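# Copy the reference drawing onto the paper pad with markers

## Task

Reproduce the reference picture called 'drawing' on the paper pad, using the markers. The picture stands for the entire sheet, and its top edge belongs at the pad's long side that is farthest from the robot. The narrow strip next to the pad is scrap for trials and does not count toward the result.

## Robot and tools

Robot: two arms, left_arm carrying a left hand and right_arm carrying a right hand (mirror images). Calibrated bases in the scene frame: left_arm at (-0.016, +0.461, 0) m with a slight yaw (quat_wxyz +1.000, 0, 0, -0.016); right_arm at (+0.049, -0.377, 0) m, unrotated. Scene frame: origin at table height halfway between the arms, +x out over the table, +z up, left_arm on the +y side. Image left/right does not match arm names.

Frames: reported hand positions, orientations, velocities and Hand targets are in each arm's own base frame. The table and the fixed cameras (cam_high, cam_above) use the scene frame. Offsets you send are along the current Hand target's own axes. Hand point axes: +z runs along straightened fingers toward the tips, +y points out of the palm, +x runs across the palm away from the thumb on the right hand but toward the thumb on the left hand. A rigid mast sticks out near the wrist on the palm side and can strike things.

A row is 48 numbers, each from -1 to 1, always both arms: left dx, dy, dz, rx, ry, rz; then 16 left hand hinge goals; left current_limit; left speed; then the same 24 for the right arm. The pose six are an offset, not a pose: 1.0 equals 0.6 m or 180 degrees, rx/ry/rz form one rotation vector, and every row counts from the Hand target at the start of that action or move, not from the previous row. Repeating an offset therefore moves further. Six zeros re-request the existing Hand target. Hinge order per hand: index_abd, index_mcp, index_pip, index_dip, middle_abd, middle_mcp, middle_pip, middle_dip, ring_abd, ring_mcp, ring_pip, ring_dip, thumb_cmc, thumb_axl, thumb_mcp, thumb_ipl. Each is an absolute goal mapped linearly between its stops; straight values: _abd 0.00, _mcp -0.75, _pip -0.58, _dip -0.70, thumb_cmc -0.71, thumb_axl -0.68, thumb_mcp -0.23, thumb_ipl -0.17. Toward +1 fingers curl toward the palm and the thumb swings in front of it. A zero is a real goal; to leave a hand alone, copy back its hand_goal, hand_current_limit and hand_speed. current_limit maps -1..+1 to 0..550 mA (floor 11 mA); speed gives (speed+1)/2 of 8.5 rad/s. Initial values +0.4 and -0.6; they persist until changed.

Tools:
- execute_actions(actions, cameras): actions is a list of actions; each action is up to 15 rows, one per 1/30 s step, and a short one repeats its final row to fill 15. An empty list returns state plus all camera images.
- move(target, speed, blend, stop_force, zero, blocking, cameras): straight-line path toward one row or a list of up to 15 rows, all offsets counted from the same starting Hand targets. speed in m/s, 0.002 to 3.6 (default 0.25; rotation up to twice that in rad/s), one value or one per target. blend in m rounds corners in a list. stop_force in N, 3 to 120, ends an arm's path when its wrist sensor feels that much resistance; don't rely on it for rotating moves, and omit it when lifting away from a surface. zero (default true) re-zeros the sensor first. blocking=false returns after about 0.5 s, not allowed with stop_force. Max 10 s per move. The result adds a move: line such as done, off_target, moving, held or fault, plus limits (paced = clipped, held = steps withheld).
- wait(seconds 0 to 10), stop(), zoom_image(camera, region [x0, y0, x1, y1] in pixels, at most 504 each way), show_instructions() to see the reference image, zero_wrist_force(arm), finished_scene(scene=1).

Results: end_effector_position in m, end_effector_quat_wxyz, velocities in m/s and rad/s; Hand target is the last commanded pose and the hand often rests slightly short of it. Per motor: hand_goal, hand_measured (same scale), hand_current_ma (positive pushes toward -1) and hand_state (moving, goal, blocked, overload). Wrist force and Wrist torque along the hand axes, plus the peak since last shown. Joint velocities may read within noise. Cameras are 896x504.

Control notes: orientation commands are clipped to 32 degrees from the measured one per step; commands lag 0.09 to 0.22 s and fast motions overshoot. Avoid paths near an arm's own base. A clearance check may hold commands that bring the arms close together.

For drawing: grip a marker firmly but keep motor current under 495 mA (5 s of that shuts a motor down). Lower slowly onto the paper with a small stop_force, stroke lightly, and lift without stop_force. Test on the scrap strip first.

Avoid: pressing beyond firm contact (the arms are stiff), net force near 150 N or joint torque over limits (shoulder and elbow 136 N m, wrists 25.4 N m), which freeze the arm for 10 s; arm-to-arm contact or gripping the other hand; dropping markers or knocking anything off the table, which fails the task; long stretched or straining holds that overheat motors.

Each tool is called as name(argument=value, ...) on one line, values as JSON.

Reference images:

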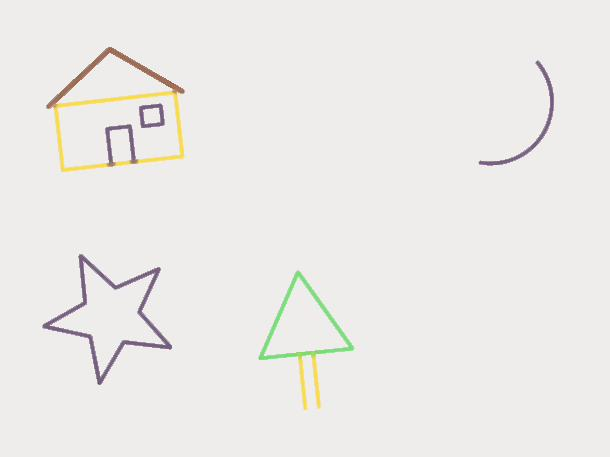

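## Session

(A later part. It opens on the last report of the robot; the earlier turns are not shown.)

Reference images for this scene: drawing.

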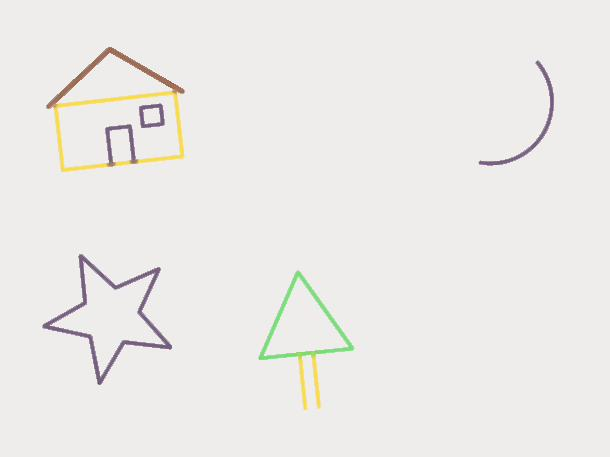

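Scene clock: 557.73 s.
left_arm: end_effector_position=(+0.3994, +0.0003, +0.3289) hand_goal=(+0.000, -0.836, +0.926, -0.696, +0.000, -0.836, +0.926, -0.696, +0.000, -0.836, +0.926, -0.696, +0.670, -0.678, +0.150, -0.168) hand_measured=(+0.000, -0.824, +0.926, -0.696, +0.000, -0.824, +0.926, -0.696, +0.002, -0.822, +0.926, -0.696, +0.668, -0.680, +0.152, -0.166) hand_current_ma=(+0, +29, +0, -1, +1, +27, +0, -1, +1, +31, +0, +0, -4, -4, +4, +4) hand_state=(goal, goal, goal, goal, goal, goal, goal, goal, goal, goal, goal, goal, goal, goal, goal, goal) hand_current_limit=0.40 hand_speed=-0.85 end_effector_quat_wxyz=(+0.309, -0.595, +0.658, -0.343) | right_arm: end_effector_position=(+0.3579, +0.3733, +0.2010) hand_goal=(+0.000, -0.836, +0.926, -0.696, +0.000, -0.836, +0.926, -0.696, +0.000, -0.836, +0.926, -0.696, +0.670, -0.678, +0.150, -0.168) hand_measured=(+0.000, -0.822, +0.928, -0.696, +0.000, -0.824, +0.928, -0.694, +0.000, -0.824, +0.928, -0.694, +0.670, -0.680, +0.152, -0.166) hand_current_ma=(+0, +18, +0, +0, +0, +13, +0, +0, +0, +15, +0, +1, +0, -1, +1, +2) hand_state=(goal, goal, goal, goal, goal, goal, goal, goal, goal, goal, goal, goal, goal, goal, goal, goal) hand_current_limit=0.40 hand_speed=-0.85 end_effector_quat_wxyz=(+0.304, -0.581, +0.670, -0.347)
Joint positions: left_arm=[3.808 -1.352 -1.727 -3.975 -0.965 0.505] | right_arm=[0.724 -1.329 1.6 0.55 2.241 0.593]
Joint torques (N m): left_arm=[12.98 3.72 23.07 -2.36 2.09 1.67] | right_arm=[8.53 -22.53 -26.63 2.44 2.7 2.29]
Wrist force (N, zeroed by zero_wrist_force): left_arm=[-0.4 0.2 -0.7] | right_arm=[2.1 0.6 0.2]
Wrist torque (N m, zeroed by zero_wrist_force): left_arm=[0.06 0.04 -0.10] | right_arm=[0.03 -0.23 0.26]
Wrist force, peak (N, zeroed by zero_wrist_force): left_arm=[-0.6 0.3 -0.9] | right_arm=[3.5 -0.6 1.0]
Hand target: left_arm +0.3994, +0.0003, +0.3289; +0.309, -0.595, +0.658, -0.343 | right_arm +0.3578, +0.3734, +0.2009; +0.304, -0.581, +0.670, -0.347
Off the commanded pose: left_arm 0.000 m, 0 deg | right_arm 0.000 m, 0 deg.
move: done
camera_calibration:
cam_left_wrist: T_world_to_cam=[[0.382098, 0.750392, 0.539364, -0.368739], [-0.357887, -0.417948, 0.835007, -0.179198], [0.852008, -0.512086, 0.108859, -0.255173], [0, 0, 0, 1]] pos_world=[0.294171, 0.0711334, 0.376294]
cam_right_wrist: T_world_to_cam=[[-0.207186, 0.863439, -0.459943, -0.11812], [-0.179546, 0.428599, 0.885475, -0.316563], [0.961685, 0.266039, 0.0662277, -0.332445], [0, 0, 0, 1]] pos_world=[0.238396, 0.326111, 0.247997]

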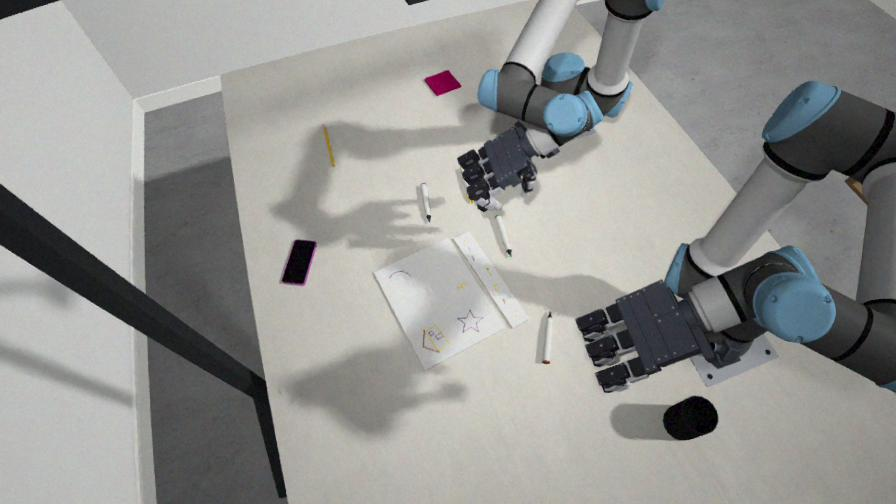

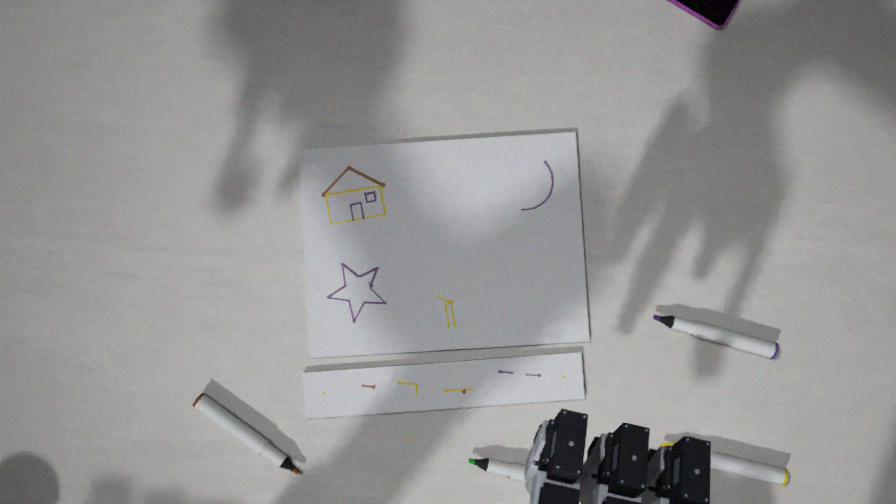

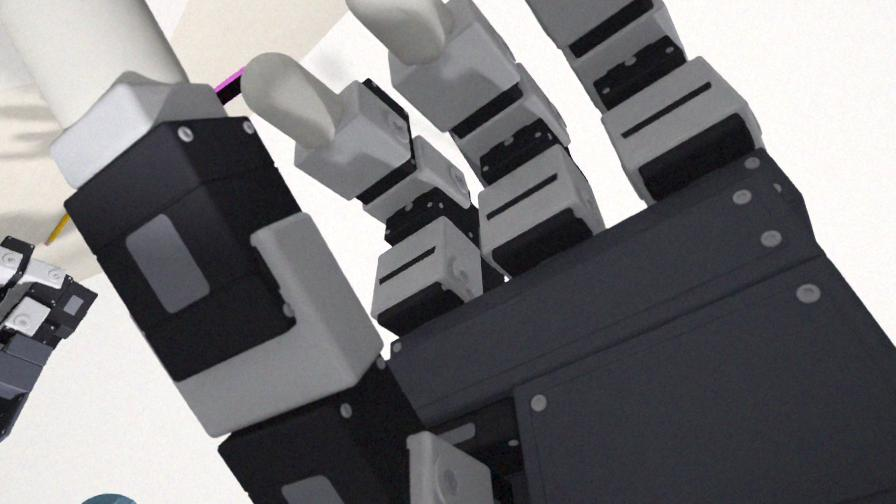

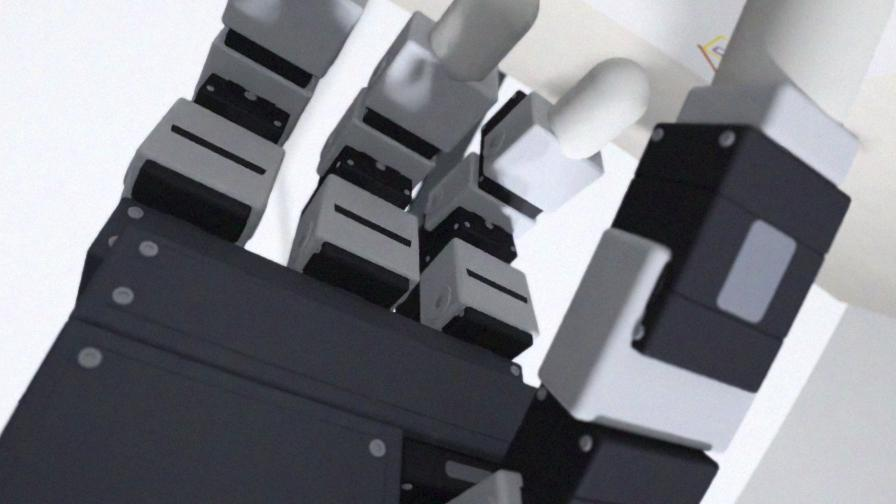

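move(target=[0,0,0,0,0,0, 0,-0.8356,0.927,-0.696,0,-0.8356,0.927,-0.696,0,-0.8356,0.927,-0.696,0.671,-0.677,0.15,-0.168,0.4,-0.85, 0.00146,0.22028,0.15325,0,0,0, 0,-0.8356,0.927,-0.696,0,-0.8356,0.927,-0.696,0,-0.8356,0.927,-0.696,0.671,-0.677,0.15,-0.168,0.4,-0.85], speed=0.2, cameras=["cam_above","cam_right_wrist"])

zoom_image(camera="cam_above", region=[440, 380, 700, 504])

zoom_image(camera="cam_above", region=[420, 280, 480, 340])

Scene clock: 560.27 s.
left_arm: end_effector_position=(+0.3994, +0.0003, +0.3289) hand_goal=(+0.000, -0.836, +0.926, -0.696, +0.000, -0.836, +0.926, -0.696, +0.000, -0.836, +0.926, -0.696, +0.670, -0.678, +0.150, -0.168) hand_measured=(+0.000, -0.824, +0.926, -0.696, +0.000, -0.824, +0.926, -0.696, +0.002, -0.822, +0.926, -0.696, +0.668, -0.680, +0.152, -0.166) hand_current_ma=(+0, +29, +0, -1, +1, +27, +0, -1, +1, +31, +0, +0, -4, -4, +4, +4) hand_state=(goal, goal, goal, goal, goal, goal, goal, goal, goal, goal, goal, goal, goal, goal, goal, goal) hand_current_limit=0.40 hand_speed=-0.85 end_effector_quat_wxyz=(+0.309, -0.595, +0.658, -0.343) | right_arm: end_effector_position=(+0.3573, +0.3732, +0.0401) hand_goal=(+0.000, -0.836, +0.926, -0.696, +0.000, -0.836, +0.926, -0.696, +0.000, -0.836, +0.926, -0.696, +0.670, -0.678, +0.150, -0.168) hand_measured=(+0.000, -0.822, +0.928, -0.696, +0.000, -0.824, +0.928, -0.694, +0.000, -0.824, +0.928, -0.694, +0.670, -0.680, +0.152, -0.166) hand_current_ma=(+0, +18, +0, +0, +0, +13, +0, +0, +0, +15, +0, +1, +0, -1, +1, +2) hand_state=(goal, goal, goal, goal, goal, goal, goal, goal, goal, goal, goal, goal, goal, goal, goal, goal) hand_current_limit=0.40 hand_speed=-0.85 end_effector_quat_wxyz=(+0.304, -0.581, +0.670, -0.347)
Joint positions: left_arm=[3.808 -1.352 -1.727 -3.975 -0.965 0.505] | right_arm=[0.725 -1.156 1.822 0.155 2.242 0.594]
Joint torques (N m): left_arm=[13.95 4.31 21.07 -2.37 1.99 1.91] | right_arm=[-6.42 -23.21 -6.99 -0.87 -0.85 -2.26]
Wrist force (N, zeroed by zero_wrist_force): left_arm=[-0.3 0.4 -0.7] | right_arm=[2.3 0.6 0.3]
Wrist torque (N m, zeroed by zero_wrist_force): left_arm=[0.09 0.02 -0.10] | right_arm=[0.01 -0.26 0.45]
Wrist force, peak (N, zeroed by zero_wrist_force): left_arm=[-0.6 0.2 -1.0] | right_arm=[2.3 1.6 0.9]
Hand target: left_arm +0.3994, +0.0003, +0.3289; +0.309, -0.595, +0.658, -0.343 | right_arm +0.3574, +0.3732, +0.0399; +0.304, -0.581, +0.670, -0.347
Off the commanded pose: left_arm 0.000 m, 0 deg | right_arm 0.000 m, 0 deg.
move: done
camera_calibration:
cam_right_wrist: T_world_to_cam=[[-0.207168, 0.863381, -0.460059, -0.192158], [-0.179364, 0.42877, 0.885429, -0.174363], [0.961722, 0.265951, 0.0660322, -0.321277], [0, 0, 0, 1]] pos_world=[0.237896, 0.326111, 0.0871969]
Images, in order (width x height): cam_above 896x504, cam_right_wrist 896x504.

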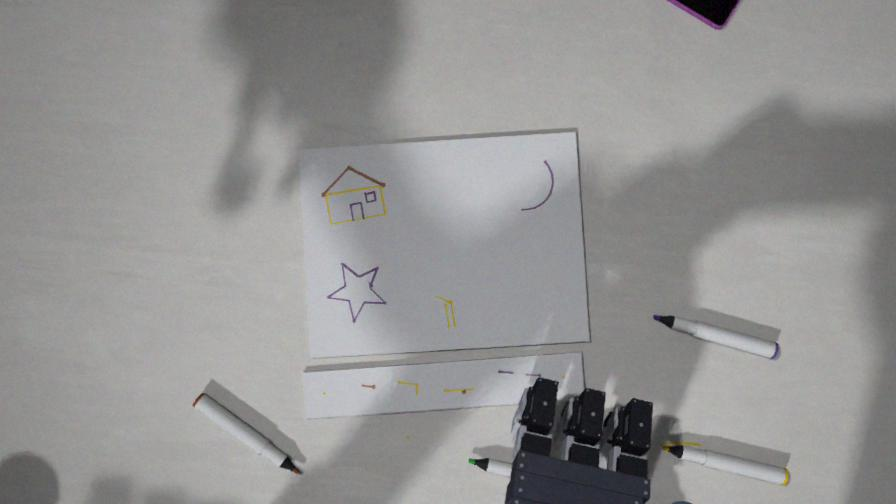

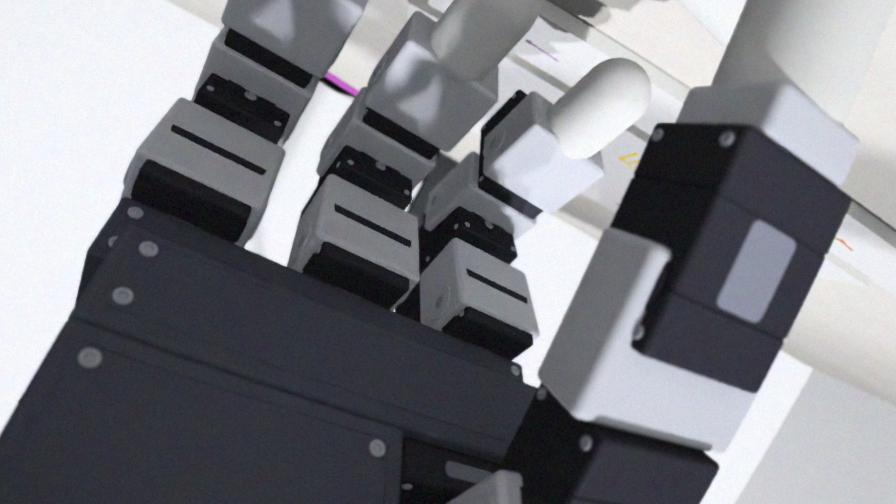

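Scaled by 1.938 from the camera's 896x504 image, which has a finer 1280x720 frame.

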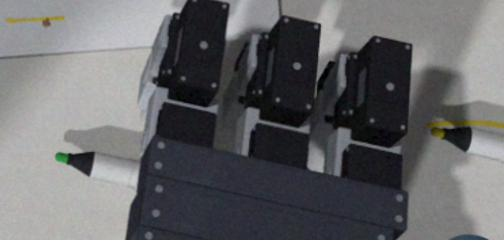

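Scaled by 8.400 from the camera's 896x504 image, which has a finer 1280x720 frame.

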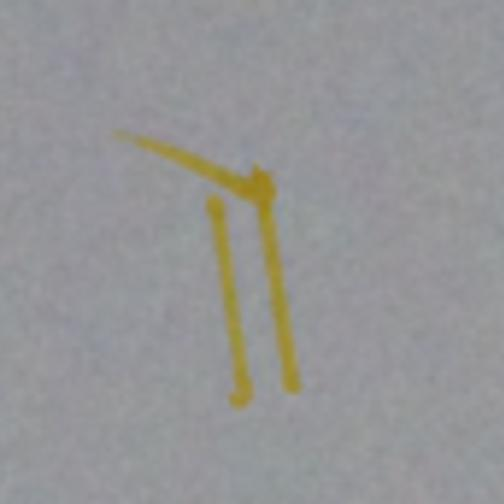

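move(target=[0,0,0,0,0,0, 0,-0.8356,0.927,-0.696,0,-0.8356,0.927,-0.696,0,-0.8356,0.927,-0.696,0.671,-0.677,0.15,-0.168,0.4,-0.85, 0.0010,0.0250,0.0175,0,0,0, 0,-0.8356,0.927,-0.696,0,-0.8356,0.927,-0.696,0,-0.8356,0.927,-0.696,0.671,-0.677,0.15,-0.168,0.4,-0.85], speed=0.015, stop_force=5)

Scene clock: 563.20 s.
left_arm: end_effector_position=(+0.3994, +0.0003, +0.3289) hand_goal=(+0.000, -0.836, +0.926, -0.696, +0.000, -0.836, +0.926, -0.696, +0.000, -0.836, +0.926, -0.696, +0.670, -0.678, +0.150, -0.168) hand_measured=(+0.000, -0.824, +0.926, -0.696, +0.000, -0.824, +0.926, -0.696, +0.002, -0.822, +0.926, -0.696, +0.668, -0.680, +0.152, -0.166) hand_current_ma=(+0, +29, +0, -1, +1, +27, +0, -1, +1, +31, +0, +0, -4, -4, +4, +4) hand_state=(goal, goal, goal, goal, goal, goal, goal, goal, goal, goal, goal, goal, goal, goal, goal, goal) hand_current_limit=0.40 hand_speed=-0.85 end_effector_quat_wxyz=(+0.309, -0.595, +0.658, -0.343) | right_arm: end_effector_position=(+0.3573, +0.3727, +0.0216) hand_goal=(+0.000, -0.836, +0.926, -0.696, +0.000, -0.836, +0.926, -0.696, +0.000, -0.836, +0.926, -0.696, +0.670, -0.678, +0.150, -0.168) hand_measured=(+0.000, -0.822, +0.928, -0.696, +0.000, -0.824, +0.928, -0.694, +0.000, -0.824, +0.928, -0.694, +0.670, -0.680, +0.152, -0.166) hand_current_ma=(+0, +18, +0, +0, +0, +13, +0, +0, +0, +15, +0, +1, +0, -1, +1, +2) hand_state=(goal, goal, goal, goal, goal, goal, goal, goal, goal, goal, goal, goal, goal, goal, goal, goal) hand_current_limit=0.40 hand_speed=-0.85 end_effector_quat_wxyz=(+0.304, -0.581, +0.670, -0.347)
Joint positions: left_arm=[3.808 -1.352 -1.727 -3.975 -0.965 0.505] | right_arm=[0.724 -1.129 1.84 0.11 2.241 0.593]
Joint torques (N m): left_arm=[13.43 3.89 16.66 -2.4 2.05 1.57] | right_arm=[-9.36 -25.01 -8.1 -1.02 -1.22 -2.5]
Wrist force (N, zeroed by zero_wrist_force): left_arm=[-0.3 0.3 -0.6] | right_arm=[2.2 0.6 0.5]
Wrist torque (N m, zeroed by zero_wrist_force): left_arm=[0.07 0.03 -0.10] | right_arm=[0.00 -0.25 0.43]
Wrist force, peak (N, zeroed by zero_wrist_force): left_arm=[-0.5 0.2 -0.9] | right_arm=[2.7 0.7 0.1]
Hand target: left_arm +0.3994, +0.0003, +0.3289; +0.309, -0.595, +0.658, -0.343 | right_arm +0.3573, +0.3727, +0.0216; +0.304, -0.581, +0.670, -0.347
Off the commanded pose: left_arm 0.000 m, 0 deg | right_arm 0.000 m, 0 deg.
move: done

move(target=[0,0,0,0,0,0, 0,-0.8356,0.927,-0.696,0,-0.8356,0.927,-0.696,0,-0.8356,0.927,-0.696,0.671,-0.677,0.15,-0.168,0.4,-0.85, 0,0,0,0,0,0, 0,-0.62,0.927,-0.696,0,-0.60,0.927,-0.696,0,-0.75,0.927,-0.696,0.671,-0.677,0.22,-0.168,0.4,-0.9], speed=0.05, cameras=["cam_above"])

zoom_image(camera="cam_above", region=[440, 380, 700, 504])

move(target=[0,0,0,0,0,0, 0,-0.8356,0.927,-0.696,0,-0.8356,0.927,-0.696,0,-0.8356,0.927,-0.696,0.671,-0.677,0.15,-0.168,0.4,-0.85, 0,0.0036,0.0025,0,0,0, 0,-0.62,0.927,-0.696,0,-0.60,0.927,-0.696,0,-0.75,0.927,-0.696,0.671,-0.677,0.22,-0.168,0.4,-0.9], speed=0.004, stop_force=3)

Scene clock: 564.73 s.
left_arm: end_effector_position=(+0.3994, +0.0003, +0.3289) hand_goal=(+0.000, -0.836, +0.926, -0.696, +0.000, -0.836, +0.926, -0.696, +0.000, -0.836, +0.926, -0.696, +0.670, -0.678, +0.150, -0.168) hand_measured=(+0.000, -0.824, +0.926, -0.696, +0.000, -0.824, +0.926, -0.696, +0.002, -0.822, +0.926, -0.696, +0.668, -0.680, +0.152, -0.166) hand_current_ma=(+0, +29, +0, -1, +1, +27, +0, -1, +1, +31, +0, +0, -4, -4, +4, +4) hand_state=(goal, goal, goal, goal, goal, goal, goal, goal, goal, goal, goal, goal, goal, goal, goal, goal) hand_current_limit=0.40 hand_speed=-0.85 end_effector_quat_wxyz=(+0.309, -0.595, +0.658, -0.343) | right_arm: end_effector_position=(+0.3573, +0.3727, +0.0216) hand_goal=(+0.000, -0.620, +0.926, -0.696, +0.000, -0.600, +0.926, -0.696, +0.000, -0.750, +0.926, -0.696, +0.670, -0.678, +0.220, -0.168) hand_measured=(+0.000, -0.618, +0.926, -0.696, +0.000, -0.598, +0.926, -0.694, +0.000, -0.748, +0.928, -0.694, +0.670, -0.680, +0.218, -0.166) hand_current_ma=(+0, +1, +0, +0, +0, +1, +0, +0, +0, +1, +0, +1, +0, -1, -2, +1) hand_state=(goal, goal, goal, goal, goal, goal, goal, goal, goal, goal, goal, goal, goal, goal, goal, goal) hand_current_limit=0.40 hand_speed=-0.90 end_effector_quat_wxyz=(+0.304, -0.581, +0.670, -0.347)
Joint positions: left_arm=[3.808 -1.352 -1.727 -3.975 -0.965 0.505] | right_arm=[0.724 -1.129 1.84 0.11 2.241 0.593]
Joint torques (N m): left_arm=[11.84 3.76 14.82 -2.36 2.07 1.67] | right_arm=[-7.9 -24.01 -6.51 -1.15 -1.09 -2.57]
Wrist force (N, zeroed by zero_wrist_force): left_arm=[-0.4 0.6 -0.6] | right_arm=[2.5 0.4 0.4]
Wrist torque (N m, zeroed by zero_wrist_force): left_arm=[0.10 0.03 -0.10] | right_arm=[0.00 -0.28 0.46]
Wrist force, peak (N, zeroed by zero_wrist_force): left_arm=[-0.6 0.3 -0.7] | right_arm=[2.6 0.7 0.6]
Hand target: left_arm +0.3994, +0.0003, +0.3289; +0.309, -0.595, +0.658, -0.343 | right_arm +0.3573, +0.3727, +0.0216; +0.304, -0.581, +0.670, -0.347
Off the commanded pose: left_arm 0.000 m, 0 deg | right_arm 0.000 m, 0 deg.
move: done
Images, in order (width x height): cam_above 896x504.

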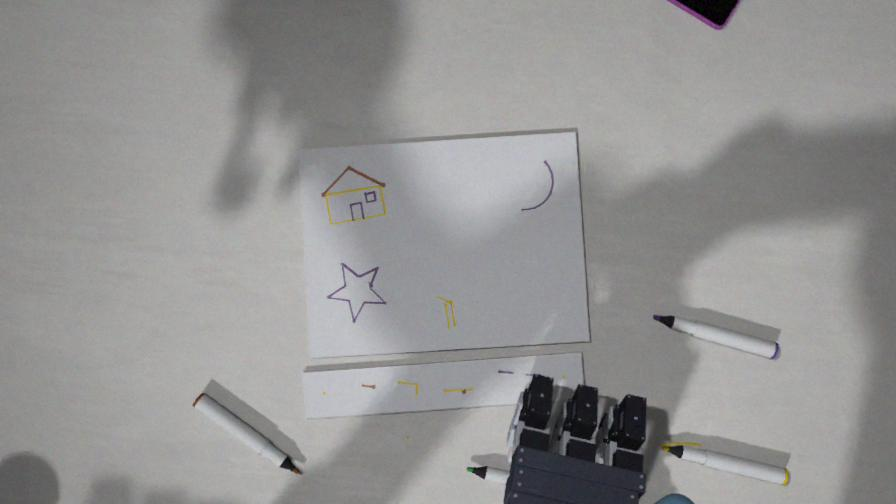

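Scaled by 1.938 from the camera's 896x504 image, which has a finer 1280x720 frame.

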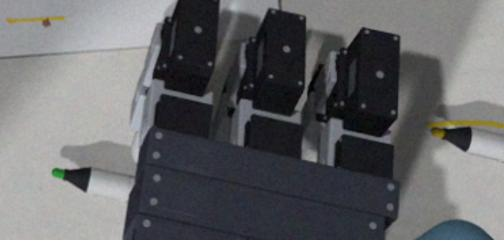

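Scene clock: 566.40 s.
left_arm: end_effector_position=(+0.3994, +0.0003, +0.3289) hand_goal=(+0.000, -0.836, +0.926, -0.696, +0.000, -0.836, +0.926, -0.696, +0.000, -0.836, +0.926, -0.696, +0.670, -0.678, +0.150, -0.168) hand_measured=(+0.000, -0.824, +0.926, -0.696, +0.000, -0.824, +0.926, -0.696, +0.002, -0.822, +0.926, -0.696, +0.668, -0.680, +0.152, -0.166) hand_current_ma=(+0, +29, +0, -1, +1, +27, +0, -1, +1, +31, +0, +0, -4, -4, +4, +4) hand_state=(goal, goal, goal, goal, goal, goal, goal, goal, goal, goal, goal, goal, goal, goal, goal, goal) hand_current_limit=0.40 hand_speed=-0.85 end_effector_quat_wxyz=(+0.309, -0.595, +0.658, -0.343) | right_arm: end_effector_position=(+0.3573, +0.3727, +0.0203) hand_goal=(+0.000, -0.620, +0.926, -0.696, +0.000, -0.600, +0.926, -0.696, +0.000, -0.750, +0.926, -0.696, +0.670, -0.678, +0.220, -0.168) hand_measured=(+0.000, -0.618, +0.926, -0.696, +0.000, -0.598, +0.926, -0.694, +0.000, -0.748, +0.928, -0.694, +0.670, -0.680, +0.218, -0.166) hand_current_ma=(+0, +1, +0, +0, +0, +1, +0, +0, +0, +2, +0, +1, +0, -1, -1, +1) hand_state=(goal, goal, goal, goal, goal, goal, goal, goal, goal, goal, goal, goal, goal, goal, goal, goal) hand_current_limit=0.40 hand_speed=-0.90 end_effector_quat_wxyz=(+0.304, -0.581, +0.670, -0.347)
Joint positions: left_arm=[3.808 -1.352 -1.727 -3.975 -0.965 0.505] | right_arm=[0.724 -1.127 1.841 0.107 2.241 0.593]
Joint torques (N m): left_arm=[13.53 3.48 13.74 -2.31 2.12 1.75] | right_arm=[-4.68 -44.2 -20.37 2.93 -0.45 -1.67]
Wrist force (N, zeroed by zero_wrist_force): left_arm=[-0.4 0.2 -0.7] | right_arm=[1.7 -2.7 -2.0]
Wrist torque (N m, zeroed by zero_wrist_force): left_arm=[0.07 0.03 -0.10] | right_arm=[-0.21 -0.21 0.43]
Wrist force, peak (N, zeroed by zero_wrist_force): left_arm=[-0.3 0.5 -0.8] | right_arm=[2.3 -3.9 -2.8]
Hand target: left_arm +0.3994, +0.0003, +0.3289; +0.309, -0.595, +0.658, -0.343 | right_arm +0.3573, +0.3727, +0.0204; +0.304, -0.581, +0.670, -0.347 (not the last commanded pose)
Off the commanded pose: left_arm 0.000 m, 0 deg | right_arm 0.001 m, 0 deg.
move: contact (right_arm)

move(target=[0,0,0,0,0,0, 0,-0.8356,0.927,-0.696,0,-0.8356,0.927,-0.696,0,-0.8356,0.927,-0.696,0.671,-0.677,0.15,-0.168,0.4,-0.85, 0,-0.0007,-0.0005,0,0,0, 0,-0.62,0.927,-0.696,0,-0.60,0.927,-0.696,0,-0.75,0.927,-0.696,0.671,-0.677,0.22,-0.168,0.4,-0.9], speed=0.01)

move(target=[0,0,0,0,0,0, 0,-0.8356,0.927,-0.696,0,-0.8356,0.927,-0.696,0,-0.8356,0.927,-0.696,0.671,-0.677,0.15,-0.168,0.4,-0.85, 0,0,0,0,0,0, 0,-0.56,0.927,-0.696,0,-0.56,0.927,-0.696,0,-0.75,0.927,-0.696,0.671,-0.677,0.28,-0.168,0.4,-0.94], speed=0.01, cameras=["cam_above"])

zoom_image(camera="cam_above", region=[440, 380, 700, 504])

Scene clock: 567.77 s.
left_arm: end_effector_position=(+0.3994, +0.0003, +0.3289) hand_goal=(+0.000, -0.836, +0.926, -0.696, +0.000, -0.836, +0.926, -0.696, +0.000, -0.836, +0.926, -0.696, +0.670, -0.678, +0.150, -0.168) hand_measured=(+0.000, -0.824, +0.926, -0.696, +0.000, -0.824, +0.926, -0.696, +0.002, -0.822, +0.926, -0.696, +0.668, -0.680, +0.152, -0.166) hand_current_ma=(+0, +29, +0, -1, +1, +27, +0, -1, +1, +31, +0, +0, -4, -4, +4, +4) hand_state=(goal, goal, goal, goal, goal, goal, goal, goal, goal, goal, goal, goal, goal, goal, goal, goal) hand_current_limit=0.40 hand_speed=-0.85 end_effector_quat_wxyz=(+0.309, -0.595, +0.658, -0.343) | right_arm: end_effector_position=(+0.3573, +0.3727, +0.0208) hand_goal=(+0.000, -0.620, +0.926, -0.696, +0.000, -0.600, +0.926, -0.696, +0.000, -0.750, +0.926, -0.696, +0.670, -0.678, +0.220, -0.168) hand_measured=(+0.000, -0.618, +0.926, -0.696, +0.000, -0.598, +0.926, -0.694, +0.000, -0.748, +0.928, -0.694, +0.670, -0.680, +0.218, -0.166) hand_current_ma=(+0, +1, +0, +0, +0, +1, +0, +0, +0, +2, +0, +1, +0, -1, -1, +1) hand_state=(goal, goal, goal, goal, goal, goal, goal, goal, goal, goal, goal, goal, goal, goal, goal, goal) hand_current_limit=0.40 hand_speed=-0.90 end_effector_quat_wxyz=(+0.304, -0.581, +0.670, -0.347)
Joint positions: left_arm=[3.808 -1.352 -1.727 -3.975 -0.965 0.505] | right_arm=[0.724 -1.127 1.84 0.108 2.241 0.593]
Joint torques (N m): left_arm=[13.32 4.22 13.43 -2.36 2.13 1.53] | right_arm=[-4.64 -46.08 -21.03 2.88 -0.23 -1.58]
Wrist force (N, zeroed by zero_wrist_force): left_arm=[-0.1 0.3 -0.6] | right_arm=[2.5 0.6 0.4]
Wrist torque (N m, zeroed by zero_wrist_force): left_arm=[0.06 0.00 -0.08] | right_arm=[0.01 -0.29 0.47]
Wrist force, peak (N, zeroed by zero_wrist_force): left_arm=[-0.7 0.2 -0.9] | right_arm=[2.3 -2.7 -2.0]
Hand target: left_arm +0.3994, +0.0003, +0.3289; +0.309, -0.595, +0.658, -0.343 | right_arm +0.3573, +0.3727, +0.0209; +0.304, -0.581, +0.670, -0.347
Off the commanded pose: left_arm 0.000 m, 0 deg | right_arm 0.000 m, 0 deg.
move: done

Scene clock: 568.27 s.
left_arm: end_effector_position=(+0.3994, +0.0003, +0.3289) hand_goal=(+0.000, -0.836, +0.926, -0.696, +0.000, -0.836, +0.926, -0.696, +0.000, -0.836, +0.926, -0.696, +0.670, -0.678, +0.150, -0.168) hand_measured=(+0.000, -0.824, +0.926, -0.696, +0.000, -0.824, +0.926, -0.696, +0.002, -0.822, +0.926, -0.696, +0.668, -0.680, +0.152, -0.166) hand_current_ma=(+0, +29, +0, -1, +1, +27, +0, -1, +1, +31, +0, +0, -4, -4, +4, +4) hand_state=(goal, goal, goal, goal, goal, goal, goal, goal, goal, goal, goal, goal, goal, goal, goal, goal) hand_current_limit=0.40 hand_speed=-0.85 end_effector_quat_wxyz=(+0.309, -0.595, +0.658, -0.343) | right_arm: end_effector_position=(+0.3573, +0.3727, +0.0209) hand_goal=(+0.000, -0.560, +0.926, -0.696, +0.000, -0.560, +0.926, -0.696, +0.000, -0.750, +0.926, -0.696, +0.670, -0.678, +0.280, -0.168) hand_measured=(+0.000, -0.572, +0.922, -0.696, +0.000, -0.562, +0.926, -0.694, +0.000, -0.748, +0.928, -0.694, +0.670, -0.678, +0.246, -0.174) hand_current_ma=(+0, -15, -3, +0, +0, -1, +0, +0, +0, +2, +0, +1, +0, +0, -84, -8) hand_state=(goal, goal, goal, goal, goal, goal, goal, goal, goal, goal, goal, goal, goal, goal, blocked, goal) hand_current_limit=0.40 hand_speed=-0.94 end_effector_quat_wxyz=(+0.304, -0.581, +0.670, -0.347)
Joint positions: left_arm=[3.808 -1.352 -1.727 -3.975 -0.965 0.505] | right_arm=[0.724 -1.128 1.84 0.108 2.241 0.593]
Joint torques (N m): left_arm=[12.24 4.2 13.92 -2.32 2.11 1.55] | right_arm=[-2.3 -46.38 -21.44 2.85 -0.37 -1.09]
Wrist force (N, zeroed by zero_wrist_force): left_arm=[-0.2 0.1 -0.7] | right_arm=[2.6 0.6 0.2]
Wrist torque (N m, zeroed by zero_wrist_force): left_arm=[0.05 0.00 -0.08] | right_arm=[0.04 -0.29 0.47]
Wrist force, peak (N, zeroed by zero_wrist_force): left_arm=[-0.5 0.1 -0.8] | right_arm=[2.6 1.0 0.3]
Hand target: left_arm +0.3994, +0.0003, +0.3289; +0.309, -0.595, +0.658, -0.343 | right_arm +0.3573, +0.3727, +0.0209; +0.304, -0.581, +0.670, -0.347
Off the commanded pose: left_arm 0.000 m, 0 deg | right_arm 0.000 m, 0 deg.
move: done
Images, in order (width x height): cam_above 896x504.

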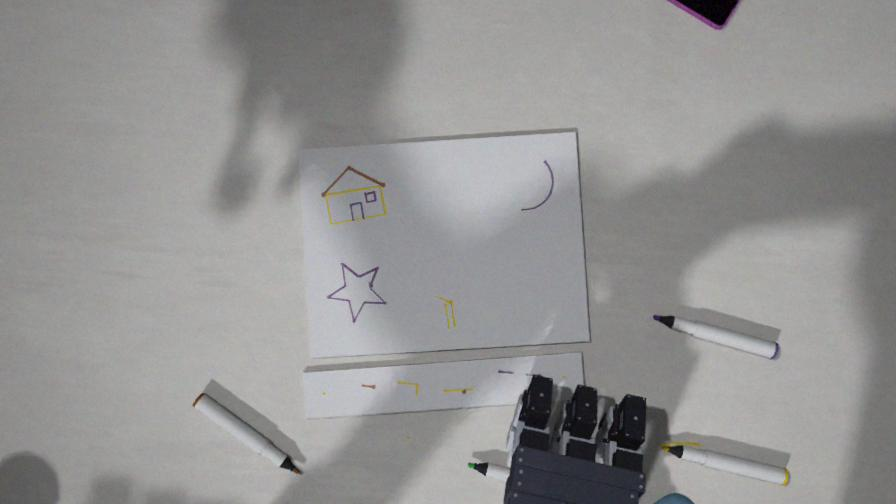

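Scaled by 1.938 from the camera's 896x504 image, which has a finer 1280x720 frame.

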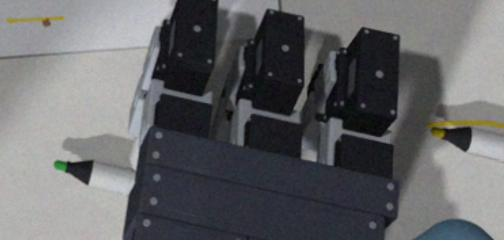

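move(target=[0,0,0,0,0,0, 0,-0.8356,0.927,-0.696,0,-0.8356,0.927,-0.696,0,-0.8356,0.927,-0.696,0.671,-0.677,0.15,-0.168,0.4,-0.85, 0,0,0,0,0,0, 0,-0.50,0.927,-0.696,0,-0.50,0.927,-0.696,0,-0.75,0.927,-0.696,0.671,-0.677,0.37,-0.168,0.7,-0.94], speed=0.01, cameras=["cam_above"])

zoom_image(camera="cam_above", region=[440, 380, 700, 504])

Scene clock: 569.27 s.
left_arm: end_effector_position=(+0.3994, +0.0003, +0.3289) hand_goal=(+0.000, -0.836, +0.926, -0.696, +0.000, -0.836, +0.926, -0.696, +0.000, -0.836, +0.926, -0.696, +0.670, -0.678, +0.150, -0.168) hand_measured=(+0.000, -0.824, +0.926, -0.696, +0.000, -0.824, +0.926, -0.696, +0.002, -0.822, +0.926, -0.696, +0.668, -0.680, +0.152, -0.166) hand_current_ma=(+0, +29, +0, -1, +1, +27, +0, -1, +1, +31, +0, +0, -4, -4, +4, +4) hand_state=(goal, goal, goal, goal, goal, goal, goal, goal, goal, goal, goal, goal, goal, goal, goal, goal) hand_current_limit=0.40 hand_speed=-0.85 end_effector_quat_wxyz=(+0.309, -0.595, +0.658, -0.343) | right_arm: end_effector_position=(+0.3573, +0.3727, +0.0209) hand_goal=(+0.000, -0.500, +0.926, -0.696, +0.000, -0.500, +0.926, -0.696, +0.000, -0.750, +0.926, -0.696, +0.670, -0.678, +0.370, -0.168) hand_measured=(+0.000, -0.546, +0.918, -0.700, +0.000, -0.532, +0.918, -0.698, +0.000, -0.748, +0.928, -0.694, +0.668, -0.678, +0.252, -0.196) hand_current_ma=(+0, -98, -8, -2, +0, -59, -7, -1, +0, +2, +0, +1, +0, +0, -466, -68) hand_state=(goal, blocked, goal, goal, goal, blocked, goal, goal, goal, goal, goal, goal, goal, goal, blocked, moving) hand_current_limit=0.70 hand_speed=-0.94 end_effector_quat_wxyz=(+0.304, -0.581, +0.670, -0.347)
Joint positions: left_arm=[3.808 -1.352 -1.727 -3.975 -0.965 0.505] | right_arm=[0.724 -1.128 1.84 0.108 2.241 0.593]
Joint torques (N m): left_arm=[12.78 4.4 13.8 -2.27 2.21 1.71] | right_arm=[-1.02 -47.3 -21.86 2.63 -0.03 -0.84]
Wrist force (N, zeroed by zero_wrist_force): left_arm=[-0.4 0.3 -0.5] | right_arm=[2.1 0.6 0.4]
Wrist torque (N m, zeroed by zero_wrist_force): left_arm=[0.07 0.03 -0.10] | right_arm=[0.01 -0.23 0.43]
Wrist force, peak (N, zeroed by zero_wrist_force): left_arm=[-0.4 0.2 -0.8] | right_arm=[2.7 0.6 0.4]
Hand target: left_arm +0.3994, +0.0003, +0.3289; +0.309, -0.595, +0.658, -0.343 | right_arm +0.3573, +0.3727, +0.0209; +0.304, -0.581, +0.670, -0.347
Off the commanded pose: left_arm 0.000 m, 0 deg | right_arm 0.000 m, 0 deg.
move: done
Images, in order (width x height): cam_above 896x504.

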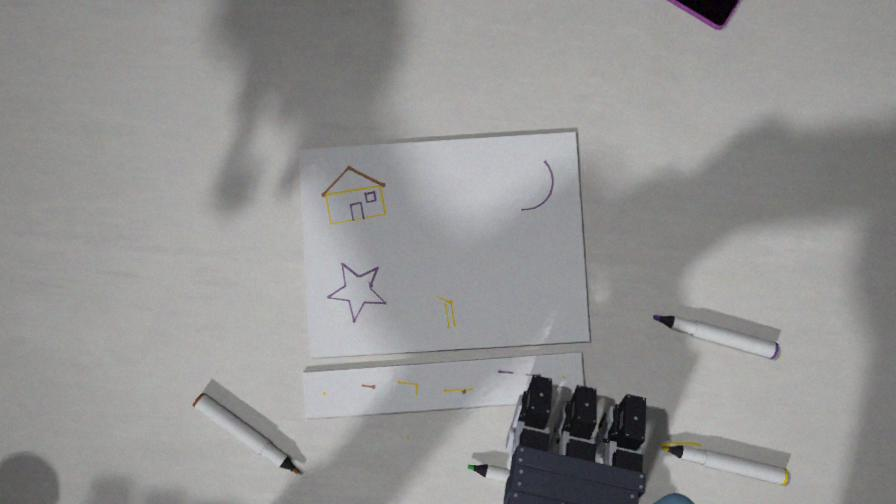

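Scaled by 1.938 from the camera's 896x504 image, which has a finer 1280x720 frame.

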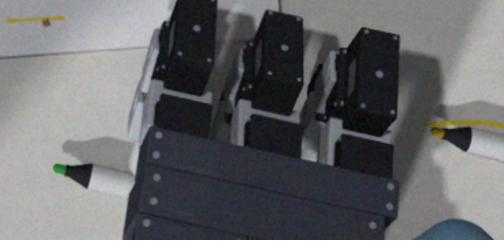

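move(target=[0,0,0,0,0,0, 0,-0.8356,0.927,-0.696,0,-0.8356,0.927,-0.696,0,-0.8356,0.927,-0.696,0.671,-0.677,0.15,-0.168,0.4,-0.85, 0,0,0,0,0,0, 0,-0.45,0.927,-0.696,0,-0.44,0.927,-0.696,0,-0.73,0.927,-0.696,0.671,-0.677,0.43,-0.1,0.75,-0.94], speed=0.01, cameras=["cam_above"])

zoom_image(camera="cam_above", region=[440, 380, 700, 504])

Scene clock: 570.20 s.
left_arm: end_effector_position=(+0.3994, +0.0003, +0.3289) hand_goal=(+0.000, -0.836, +0.926, -0.696, +0.000, -0.836, +0.926, -0.696, +0.000, -0.836, +0.926, -0.696, +0.670, -0.678, +0.150, -0.168) hand_measured=(+0.000, -0.824, +0.926, -0.696, +0.000, -0.824, +0.926, -0.696, +0.002, -0.822, +0.926, -0.696, +0.668, -0.680, +0.152, -0.166) hand_current_ma=(+0, +29, +0, -1, +1, +27, +0, -1, +1, +31, +0, +0, -4, -4, +4, +4) hand_state=(goal, goal, goal, goal, goal, goal, goal, goal, goal, goal, goal, goal, goal, goal, goal, goal) hand_current_limit=0.40 hand_speed=-0.85 end_effector_quat_wxyz=(+0.309, -0.595, +0.658, -0.343) | right_arm: end_effector_position=(+0.3573, +0.3727, +0.0209) hand_goal=(+0.000, -0.450, +0.926, -0.696, +0.000, -0.440, +0.926, -0.696, +0.000, -0.730, +0.926, -0.696, +0.670, -0.678, +0.430, -0.100) hand_measured=(+0.000, -0.536, +0.914, -0.702, +0.000, -0.510, +0.912, -0.702, +0.000, -0.728, +0.928, -0.694, +0.666, -0.680, +0.252, -0.196) hand_current_ma=(+0, -248, -14, -4, +0, -181, -17, -6, +0, +1, +0, +1, -3, -1, -481, -412) hand_state=(goal, blocked, goal, goal, goal, blocked, goal, goal, goal, goal, goal, goal, goal, goal, blocked, blocked) hand_current_limit=0.75 hand_speed=-0.94 end_effector_quat_wxyz=(+0.304, -0.581, +0.670, -0.347)
Joint positions: left_arm=[3.808 -1.352 -1.727 -3.975 -0.965 0.505] | right_arm=[0.724 -1.128 1.84 0.108 2.241 0.593]
Joint torques (N m): left_arm=[13.45 4.39 13.94 -2.23 2.18 1.71] | right_arm=[0.4 -45.69 -20.95 2.54 0.3 -0.53]
Wrist force (N, zeroed by zero_wrist_force): left_arm=[-0.3 0.2 -0.5] | right_arm=[2.5 0.4 0.4]
Wrist torque (N m, zeroed by zero_wrist_force): left_arm=[0.05 0.03 -0.10] | right_arm=[0.01 -0.28 0.46]
Wrist force, peak (N, zeroed by zero_wrist_force): left_arm=[-0.5 0.3 -0.9] | right_arm=[2.5 0.9 0.5]
Hand target: left_arm +0.3994, +0.0003, +0.3289; +0.309, -0.595, +0.658, -0.343 | right_arm +0.3573, +0.3727, +0.0209; +0.304, -0.581, +0.670, -0.347
Off the commanded pose: left_arm 0.000 m, 0 deg | right_arm 0.000 m, 0 deg.
move: done
Images, in order (width x height): cam_above 896x504.

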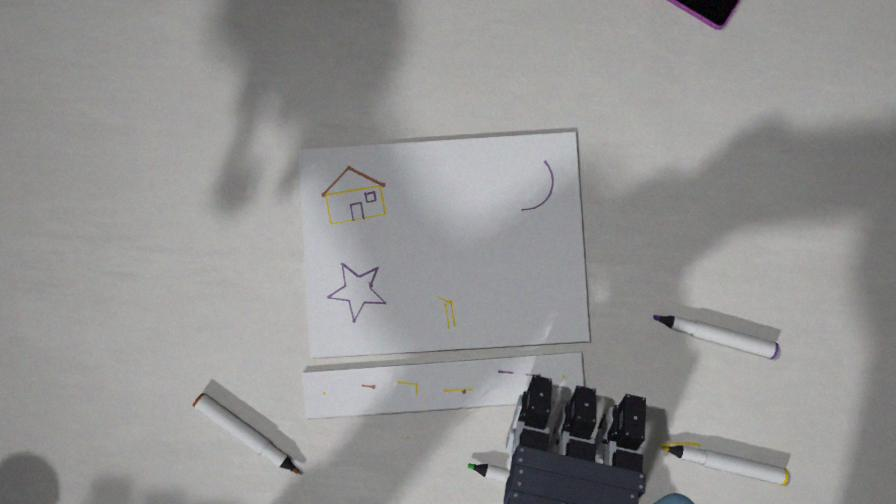

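Scaled by 1.938 from the camera's 896x504 image, which has a finer 1280x720 frame.

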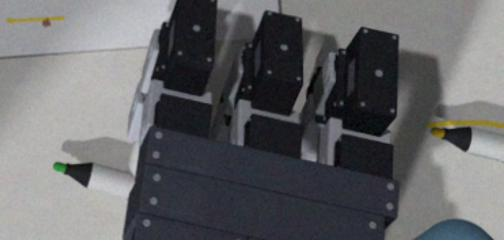

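move(target=[[0,0,0,0,0,0, 0,-0.8356,0.927,-0.696,0,-0.8356,0.927,-0.696,0,-0.8356,0.927,-0.696,0.671,-0.677,0.15,-0.168,0.4,-0.85, 0,-0.0137,-0.0096,0,0,0, 0,-0.45,0.927,-0.696,0,-0.44,0.927,-0.696,0,-0.73,0.927,-0.696,0.671,-0.677,0.43,-0.1,0.75,-0.94],[0,0,0,0,0,0, 0,-0.8356,0.927,-0.696,0,-0.8356,0.927,-0.696,0,-0.8356,0.927,-0.696,0.671,-0.677,0.15,-0.168,0.4,-0.85, 0,-0.24576,-0.17208,0,0,0, 0,-0.45,0.927,-0.696,0,-0.44,0.927,-0.696,0,-0.73,0.927,-0.696,0.671,-0.677,0.43,-0.1,0.75,-0.94]], speed=[0.03,0.15], blend=0.003, cameras=["cam_high","cam_above"])

zoom_image(camera="cam_above", region=[440, 340, 740, 504])

Scene clock: 573.20 s.
left_arm: end_effector_position=(+0.3994, +0.0003, +0.3289) hand_goal=(+0.000, -0.836, +0.926, -0.696, +0.000, -0.836, +0.926, -0.696, +0.000, -0.836, +0.926, -0.696, +0.670, -0.678, +0.150, -0.168) hand_measured=(+0.000, -0.824, +0.926, -0.696, +0.000, -0.824, +0.926, -0.696, +0.002, -0.822, +0.926, -0.696, +0.668, -0.680, +0.152, -0.166) hand_current_ma=(+0, +29, +0, -1, +1, +27, +0, -1, +1, +31, +0, +0, -4, -4, +4, +4) hand_state=(goal, goal, goal, goal, goal, goal, goal, goal, goal, goal, goal, goal, goal, goal, goal, goal) hand_current_limit=0.40 hand_speed=-0.85 end_effector_quat_wxyz=(+0.309, -0.595, +0.658, -0.343) | right_arm: end_effector_position=(+0.3572, +0.3720, +0.2008) hand_goal=(+0.000, -0.450, +0.926, -0.696, +0.000, -0.440, +0.926, -0.696, +0.000, -0.730, +0.926, -0.696, +0.670, -0.678, +0.430, -0.100) hand_measured=(+0.000, -0.536, +0.912, -0.702, +0.000, -0.508, +0.912, -0.702, +0.000, -0.728, +0.926, -0.694, +0.666, -0.680, +0.252, -0.196) hand_current_ma=(+0, -248, -16, -5, +0, -179, -17, -6, +0, +2, +0, +1, -3, -1, -481, -411) hand_state=(goal, blocked, goal, goal, goal, blocked, goal, goal, goal, goal, goal, goal, goal, goal, blocked, blocked) hand_current_limit=0.75 hand_speed=-0.94 end_effector_quat_wxyz=(+0.304, -0.581, +0.670, -0.347)
Joint positions: left_arm=[3.808 -1.352 -1.727 -3.975 -0.965 0.505] | right_arm=[0.723 -1.332 1.604 0.548 2.241 0.592]
Joint torques (N m): left_arm=[12.84 4.48 13.27 -2.3 2.04 1.54] | right_arm=[1.75 -42.82 -25.4 2.84 2.67 2.22]
Wrist force (N, zeroed by zero_wrist_force): left_arm=[-0.3 0.0 -0.4] | right_arm=[2.2 0.7 0.6]
Wrist torque (N m, zeroed by zero_wrist_force): left_arm=[0.01 0.03 -0.09] | right_arm=[0.03 -0.24 0.27]
Wrist force, peak (N, zeroed by zero_wrist_force): left_arm=[-0.6 0.3 -1.0] | right_arm=[2.5 1.1 0.8]
Hand target: left_arm +0.3994, +0.0003, +0.3289; +0.309, -0.595, +0.658, -0.343 | right_arm +0.3571, +0.3720, +0.2009; +0.304, -0.581, +0.670, -0.347
Off the commanded pose: left_arm 0.000 m, 0 deg | right_arm 0.000 m, 0 deg.
move: done
Images, in order (width x height): cam_high 896x504, cam_above 896x504.

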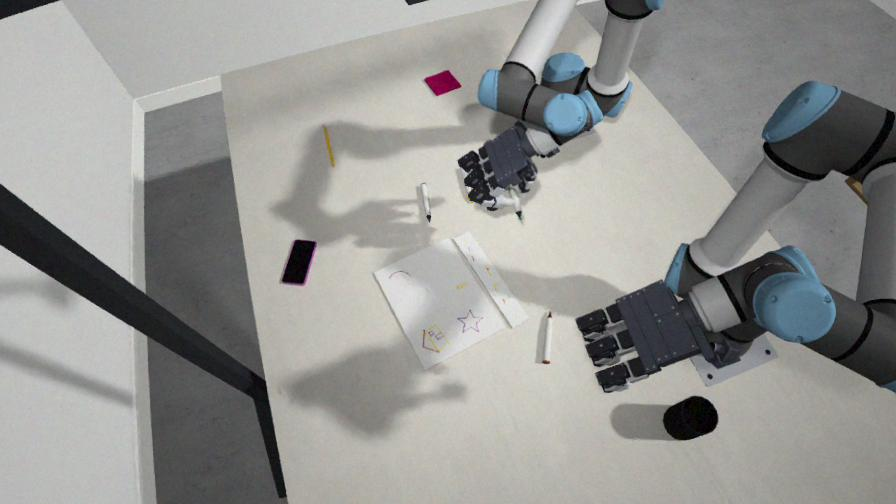

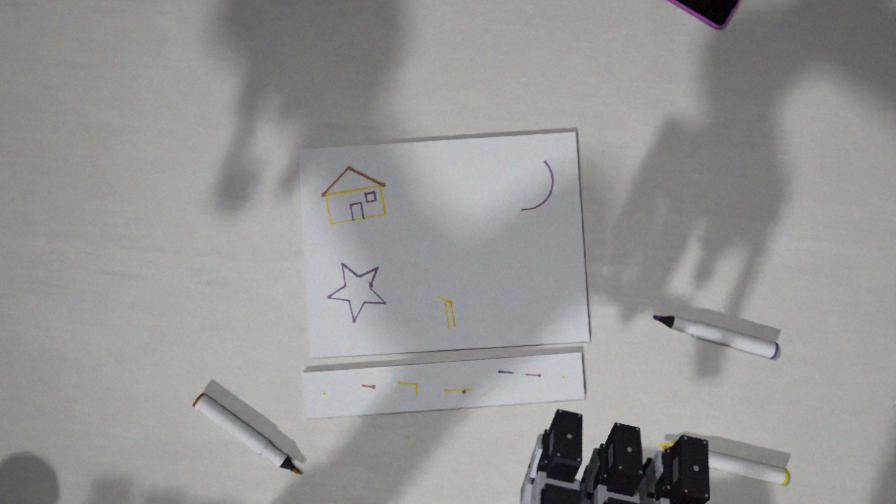

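Scaled by 1.680 from the camera's 896x504 image, which has a finer 1280x720 frame.

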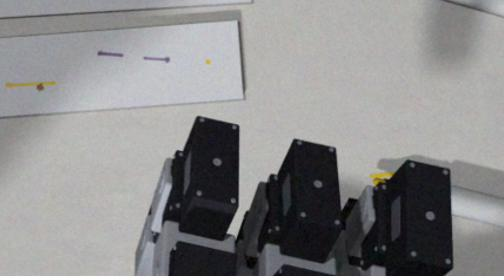

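move(target=[0,0,0,0,0,0, 0,-0.8356,0.927,-0.696,0,-0.8356,0.927,-0.696,0,-0.8356,0.927,-0.696,0.671,-0.677,0.15,-0.168,0.4,-0.85, -0.08036,-0.0657,0.09382,0.3684,-0.2052,-0.5966, 0,-0.45,0.927,-0.696,0,-0.44,0.927,-0.696,0,-0.73,0.927,-0.696,0.671,-0.677,0.43,-0.1,0.75,-0.94], speed=0.35, cameras=["cam_high","cam_above"])

Scene clock: 578.70 s.
left_arm: end_effector_position=(+0.3994, +0.0003, +0.3289) hand_goal=(+0.000, -0.836, +0.926, -0.696, +0.000, -0.836, +0.926, -0.696, +0.000, -0.836, +0.926, -0.696, +0.670, -0.678, +0.150, -0.168) hand_measured=(+0.000, -0.824, +0.926, -0.696, +0.000, -0.824, +0.926, -0.696, +0.002, -0.822, +0.926, -0.696, +0.668, -0.680, +0.152, -0.166) hand_current_ma=(+0, +29, +0, -1, +1, +27, +0, -1, +1, +31, +0, +0, -4, -4, +4, +4) hand_state=(goal, goal, goal, goal, goal, goal, goal, goal, goal, goal, goal, goal, goal, goal, goal, goal) hand_current_limit=0.40 hand_speed=-0.85 end_effector_quat_wxyz=(+0.309, -0.595, +0.658, -0.343) | right_arm: end_effector_position=(+0.4319, +0.4102, +0.2011) hand_goal=(+0.000, -0.450, +0.926, -0.696, +0.000, -0.440, +0.926, -0.696, +0.000, -0.730, +0.926, -0.696, +0.670, -0.678, +0.430, -0.100) hand_measured=(+0.000, -0.536, +0.912, -0.702, +0.000, -0.506, +0.912, -0.702, +0.000, -0.728, +0.926, -0.694, +0.664, -0.680, +0.252, -0.196) hand_current_ma=(+0, -248, -17, -6, +0, -172, -17, -6, +0, +1, +0, +1, -5, -1, -481, -411) hand_state=(goal, blocked, goal, goal, goal, blocked, goal, goal, goal, goal, goal, goal, goal, goal, blocked, blocked) hand_current_limit=0.75 hand_speed=-0.94 end_effector_quat_wxyz=(-0.305, +0.687, +0.395, +0.529)
Joint positions: left_arm=[3.808 -1.352 -1.727 -3.975 -0.965 0.505] | right_arm=[0.442 -1.481 2.043 -0.252 0.99 -1.744]
Joint torques (N m): left_arm=[12.88 4.03 13.7 -2.05 2.12 1.55] | right_arm=[-6.65 -13.67 -25.36 0.54 -2.61 -2.38]
Wrist force (N, zeroed by zero_wrist_force): left_arm=[-0.1 0.0 -0.6] | right_arm=[0.5 -0.2 -0.6]
Wrist torque (N m, zeroed by zero_wrist_force): left_arm=[0.04 0.00 -0.07] | right_arm=[0.05 -0.05 0.22]
Wrist force, peak (N, zeroed by zero_wrist_force): left_arm=[-0.5 0.4 -0.8] | right_arm=[2.3 1.0 0.9]
Hand target: left_arm +0.3994, +0.0003, +0.3289; +0.309, -0.595, +0.658, -0.343 | right_arm +0.4319, +0.4102, +0.2011; -0.305, +0.687, +0.395, +0.528
Off the commanded pose: left_arm 0.000 m, 0 deg | right_arm 0.000 m, 0 deg.
move: done
Images, in order (width x height): cam_high 896x504, cam_above 896x504.

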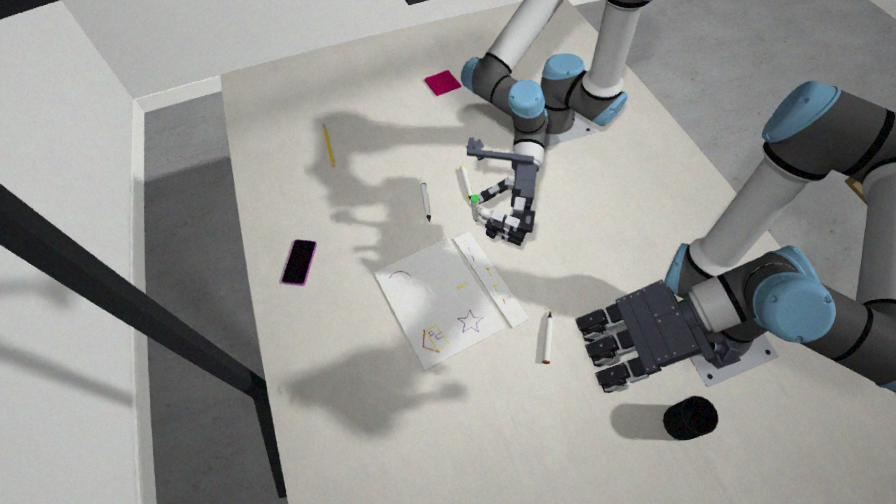

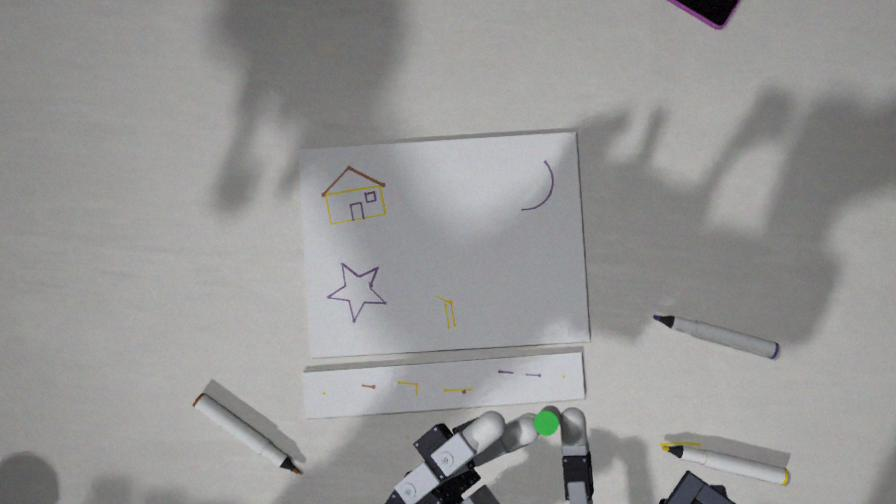

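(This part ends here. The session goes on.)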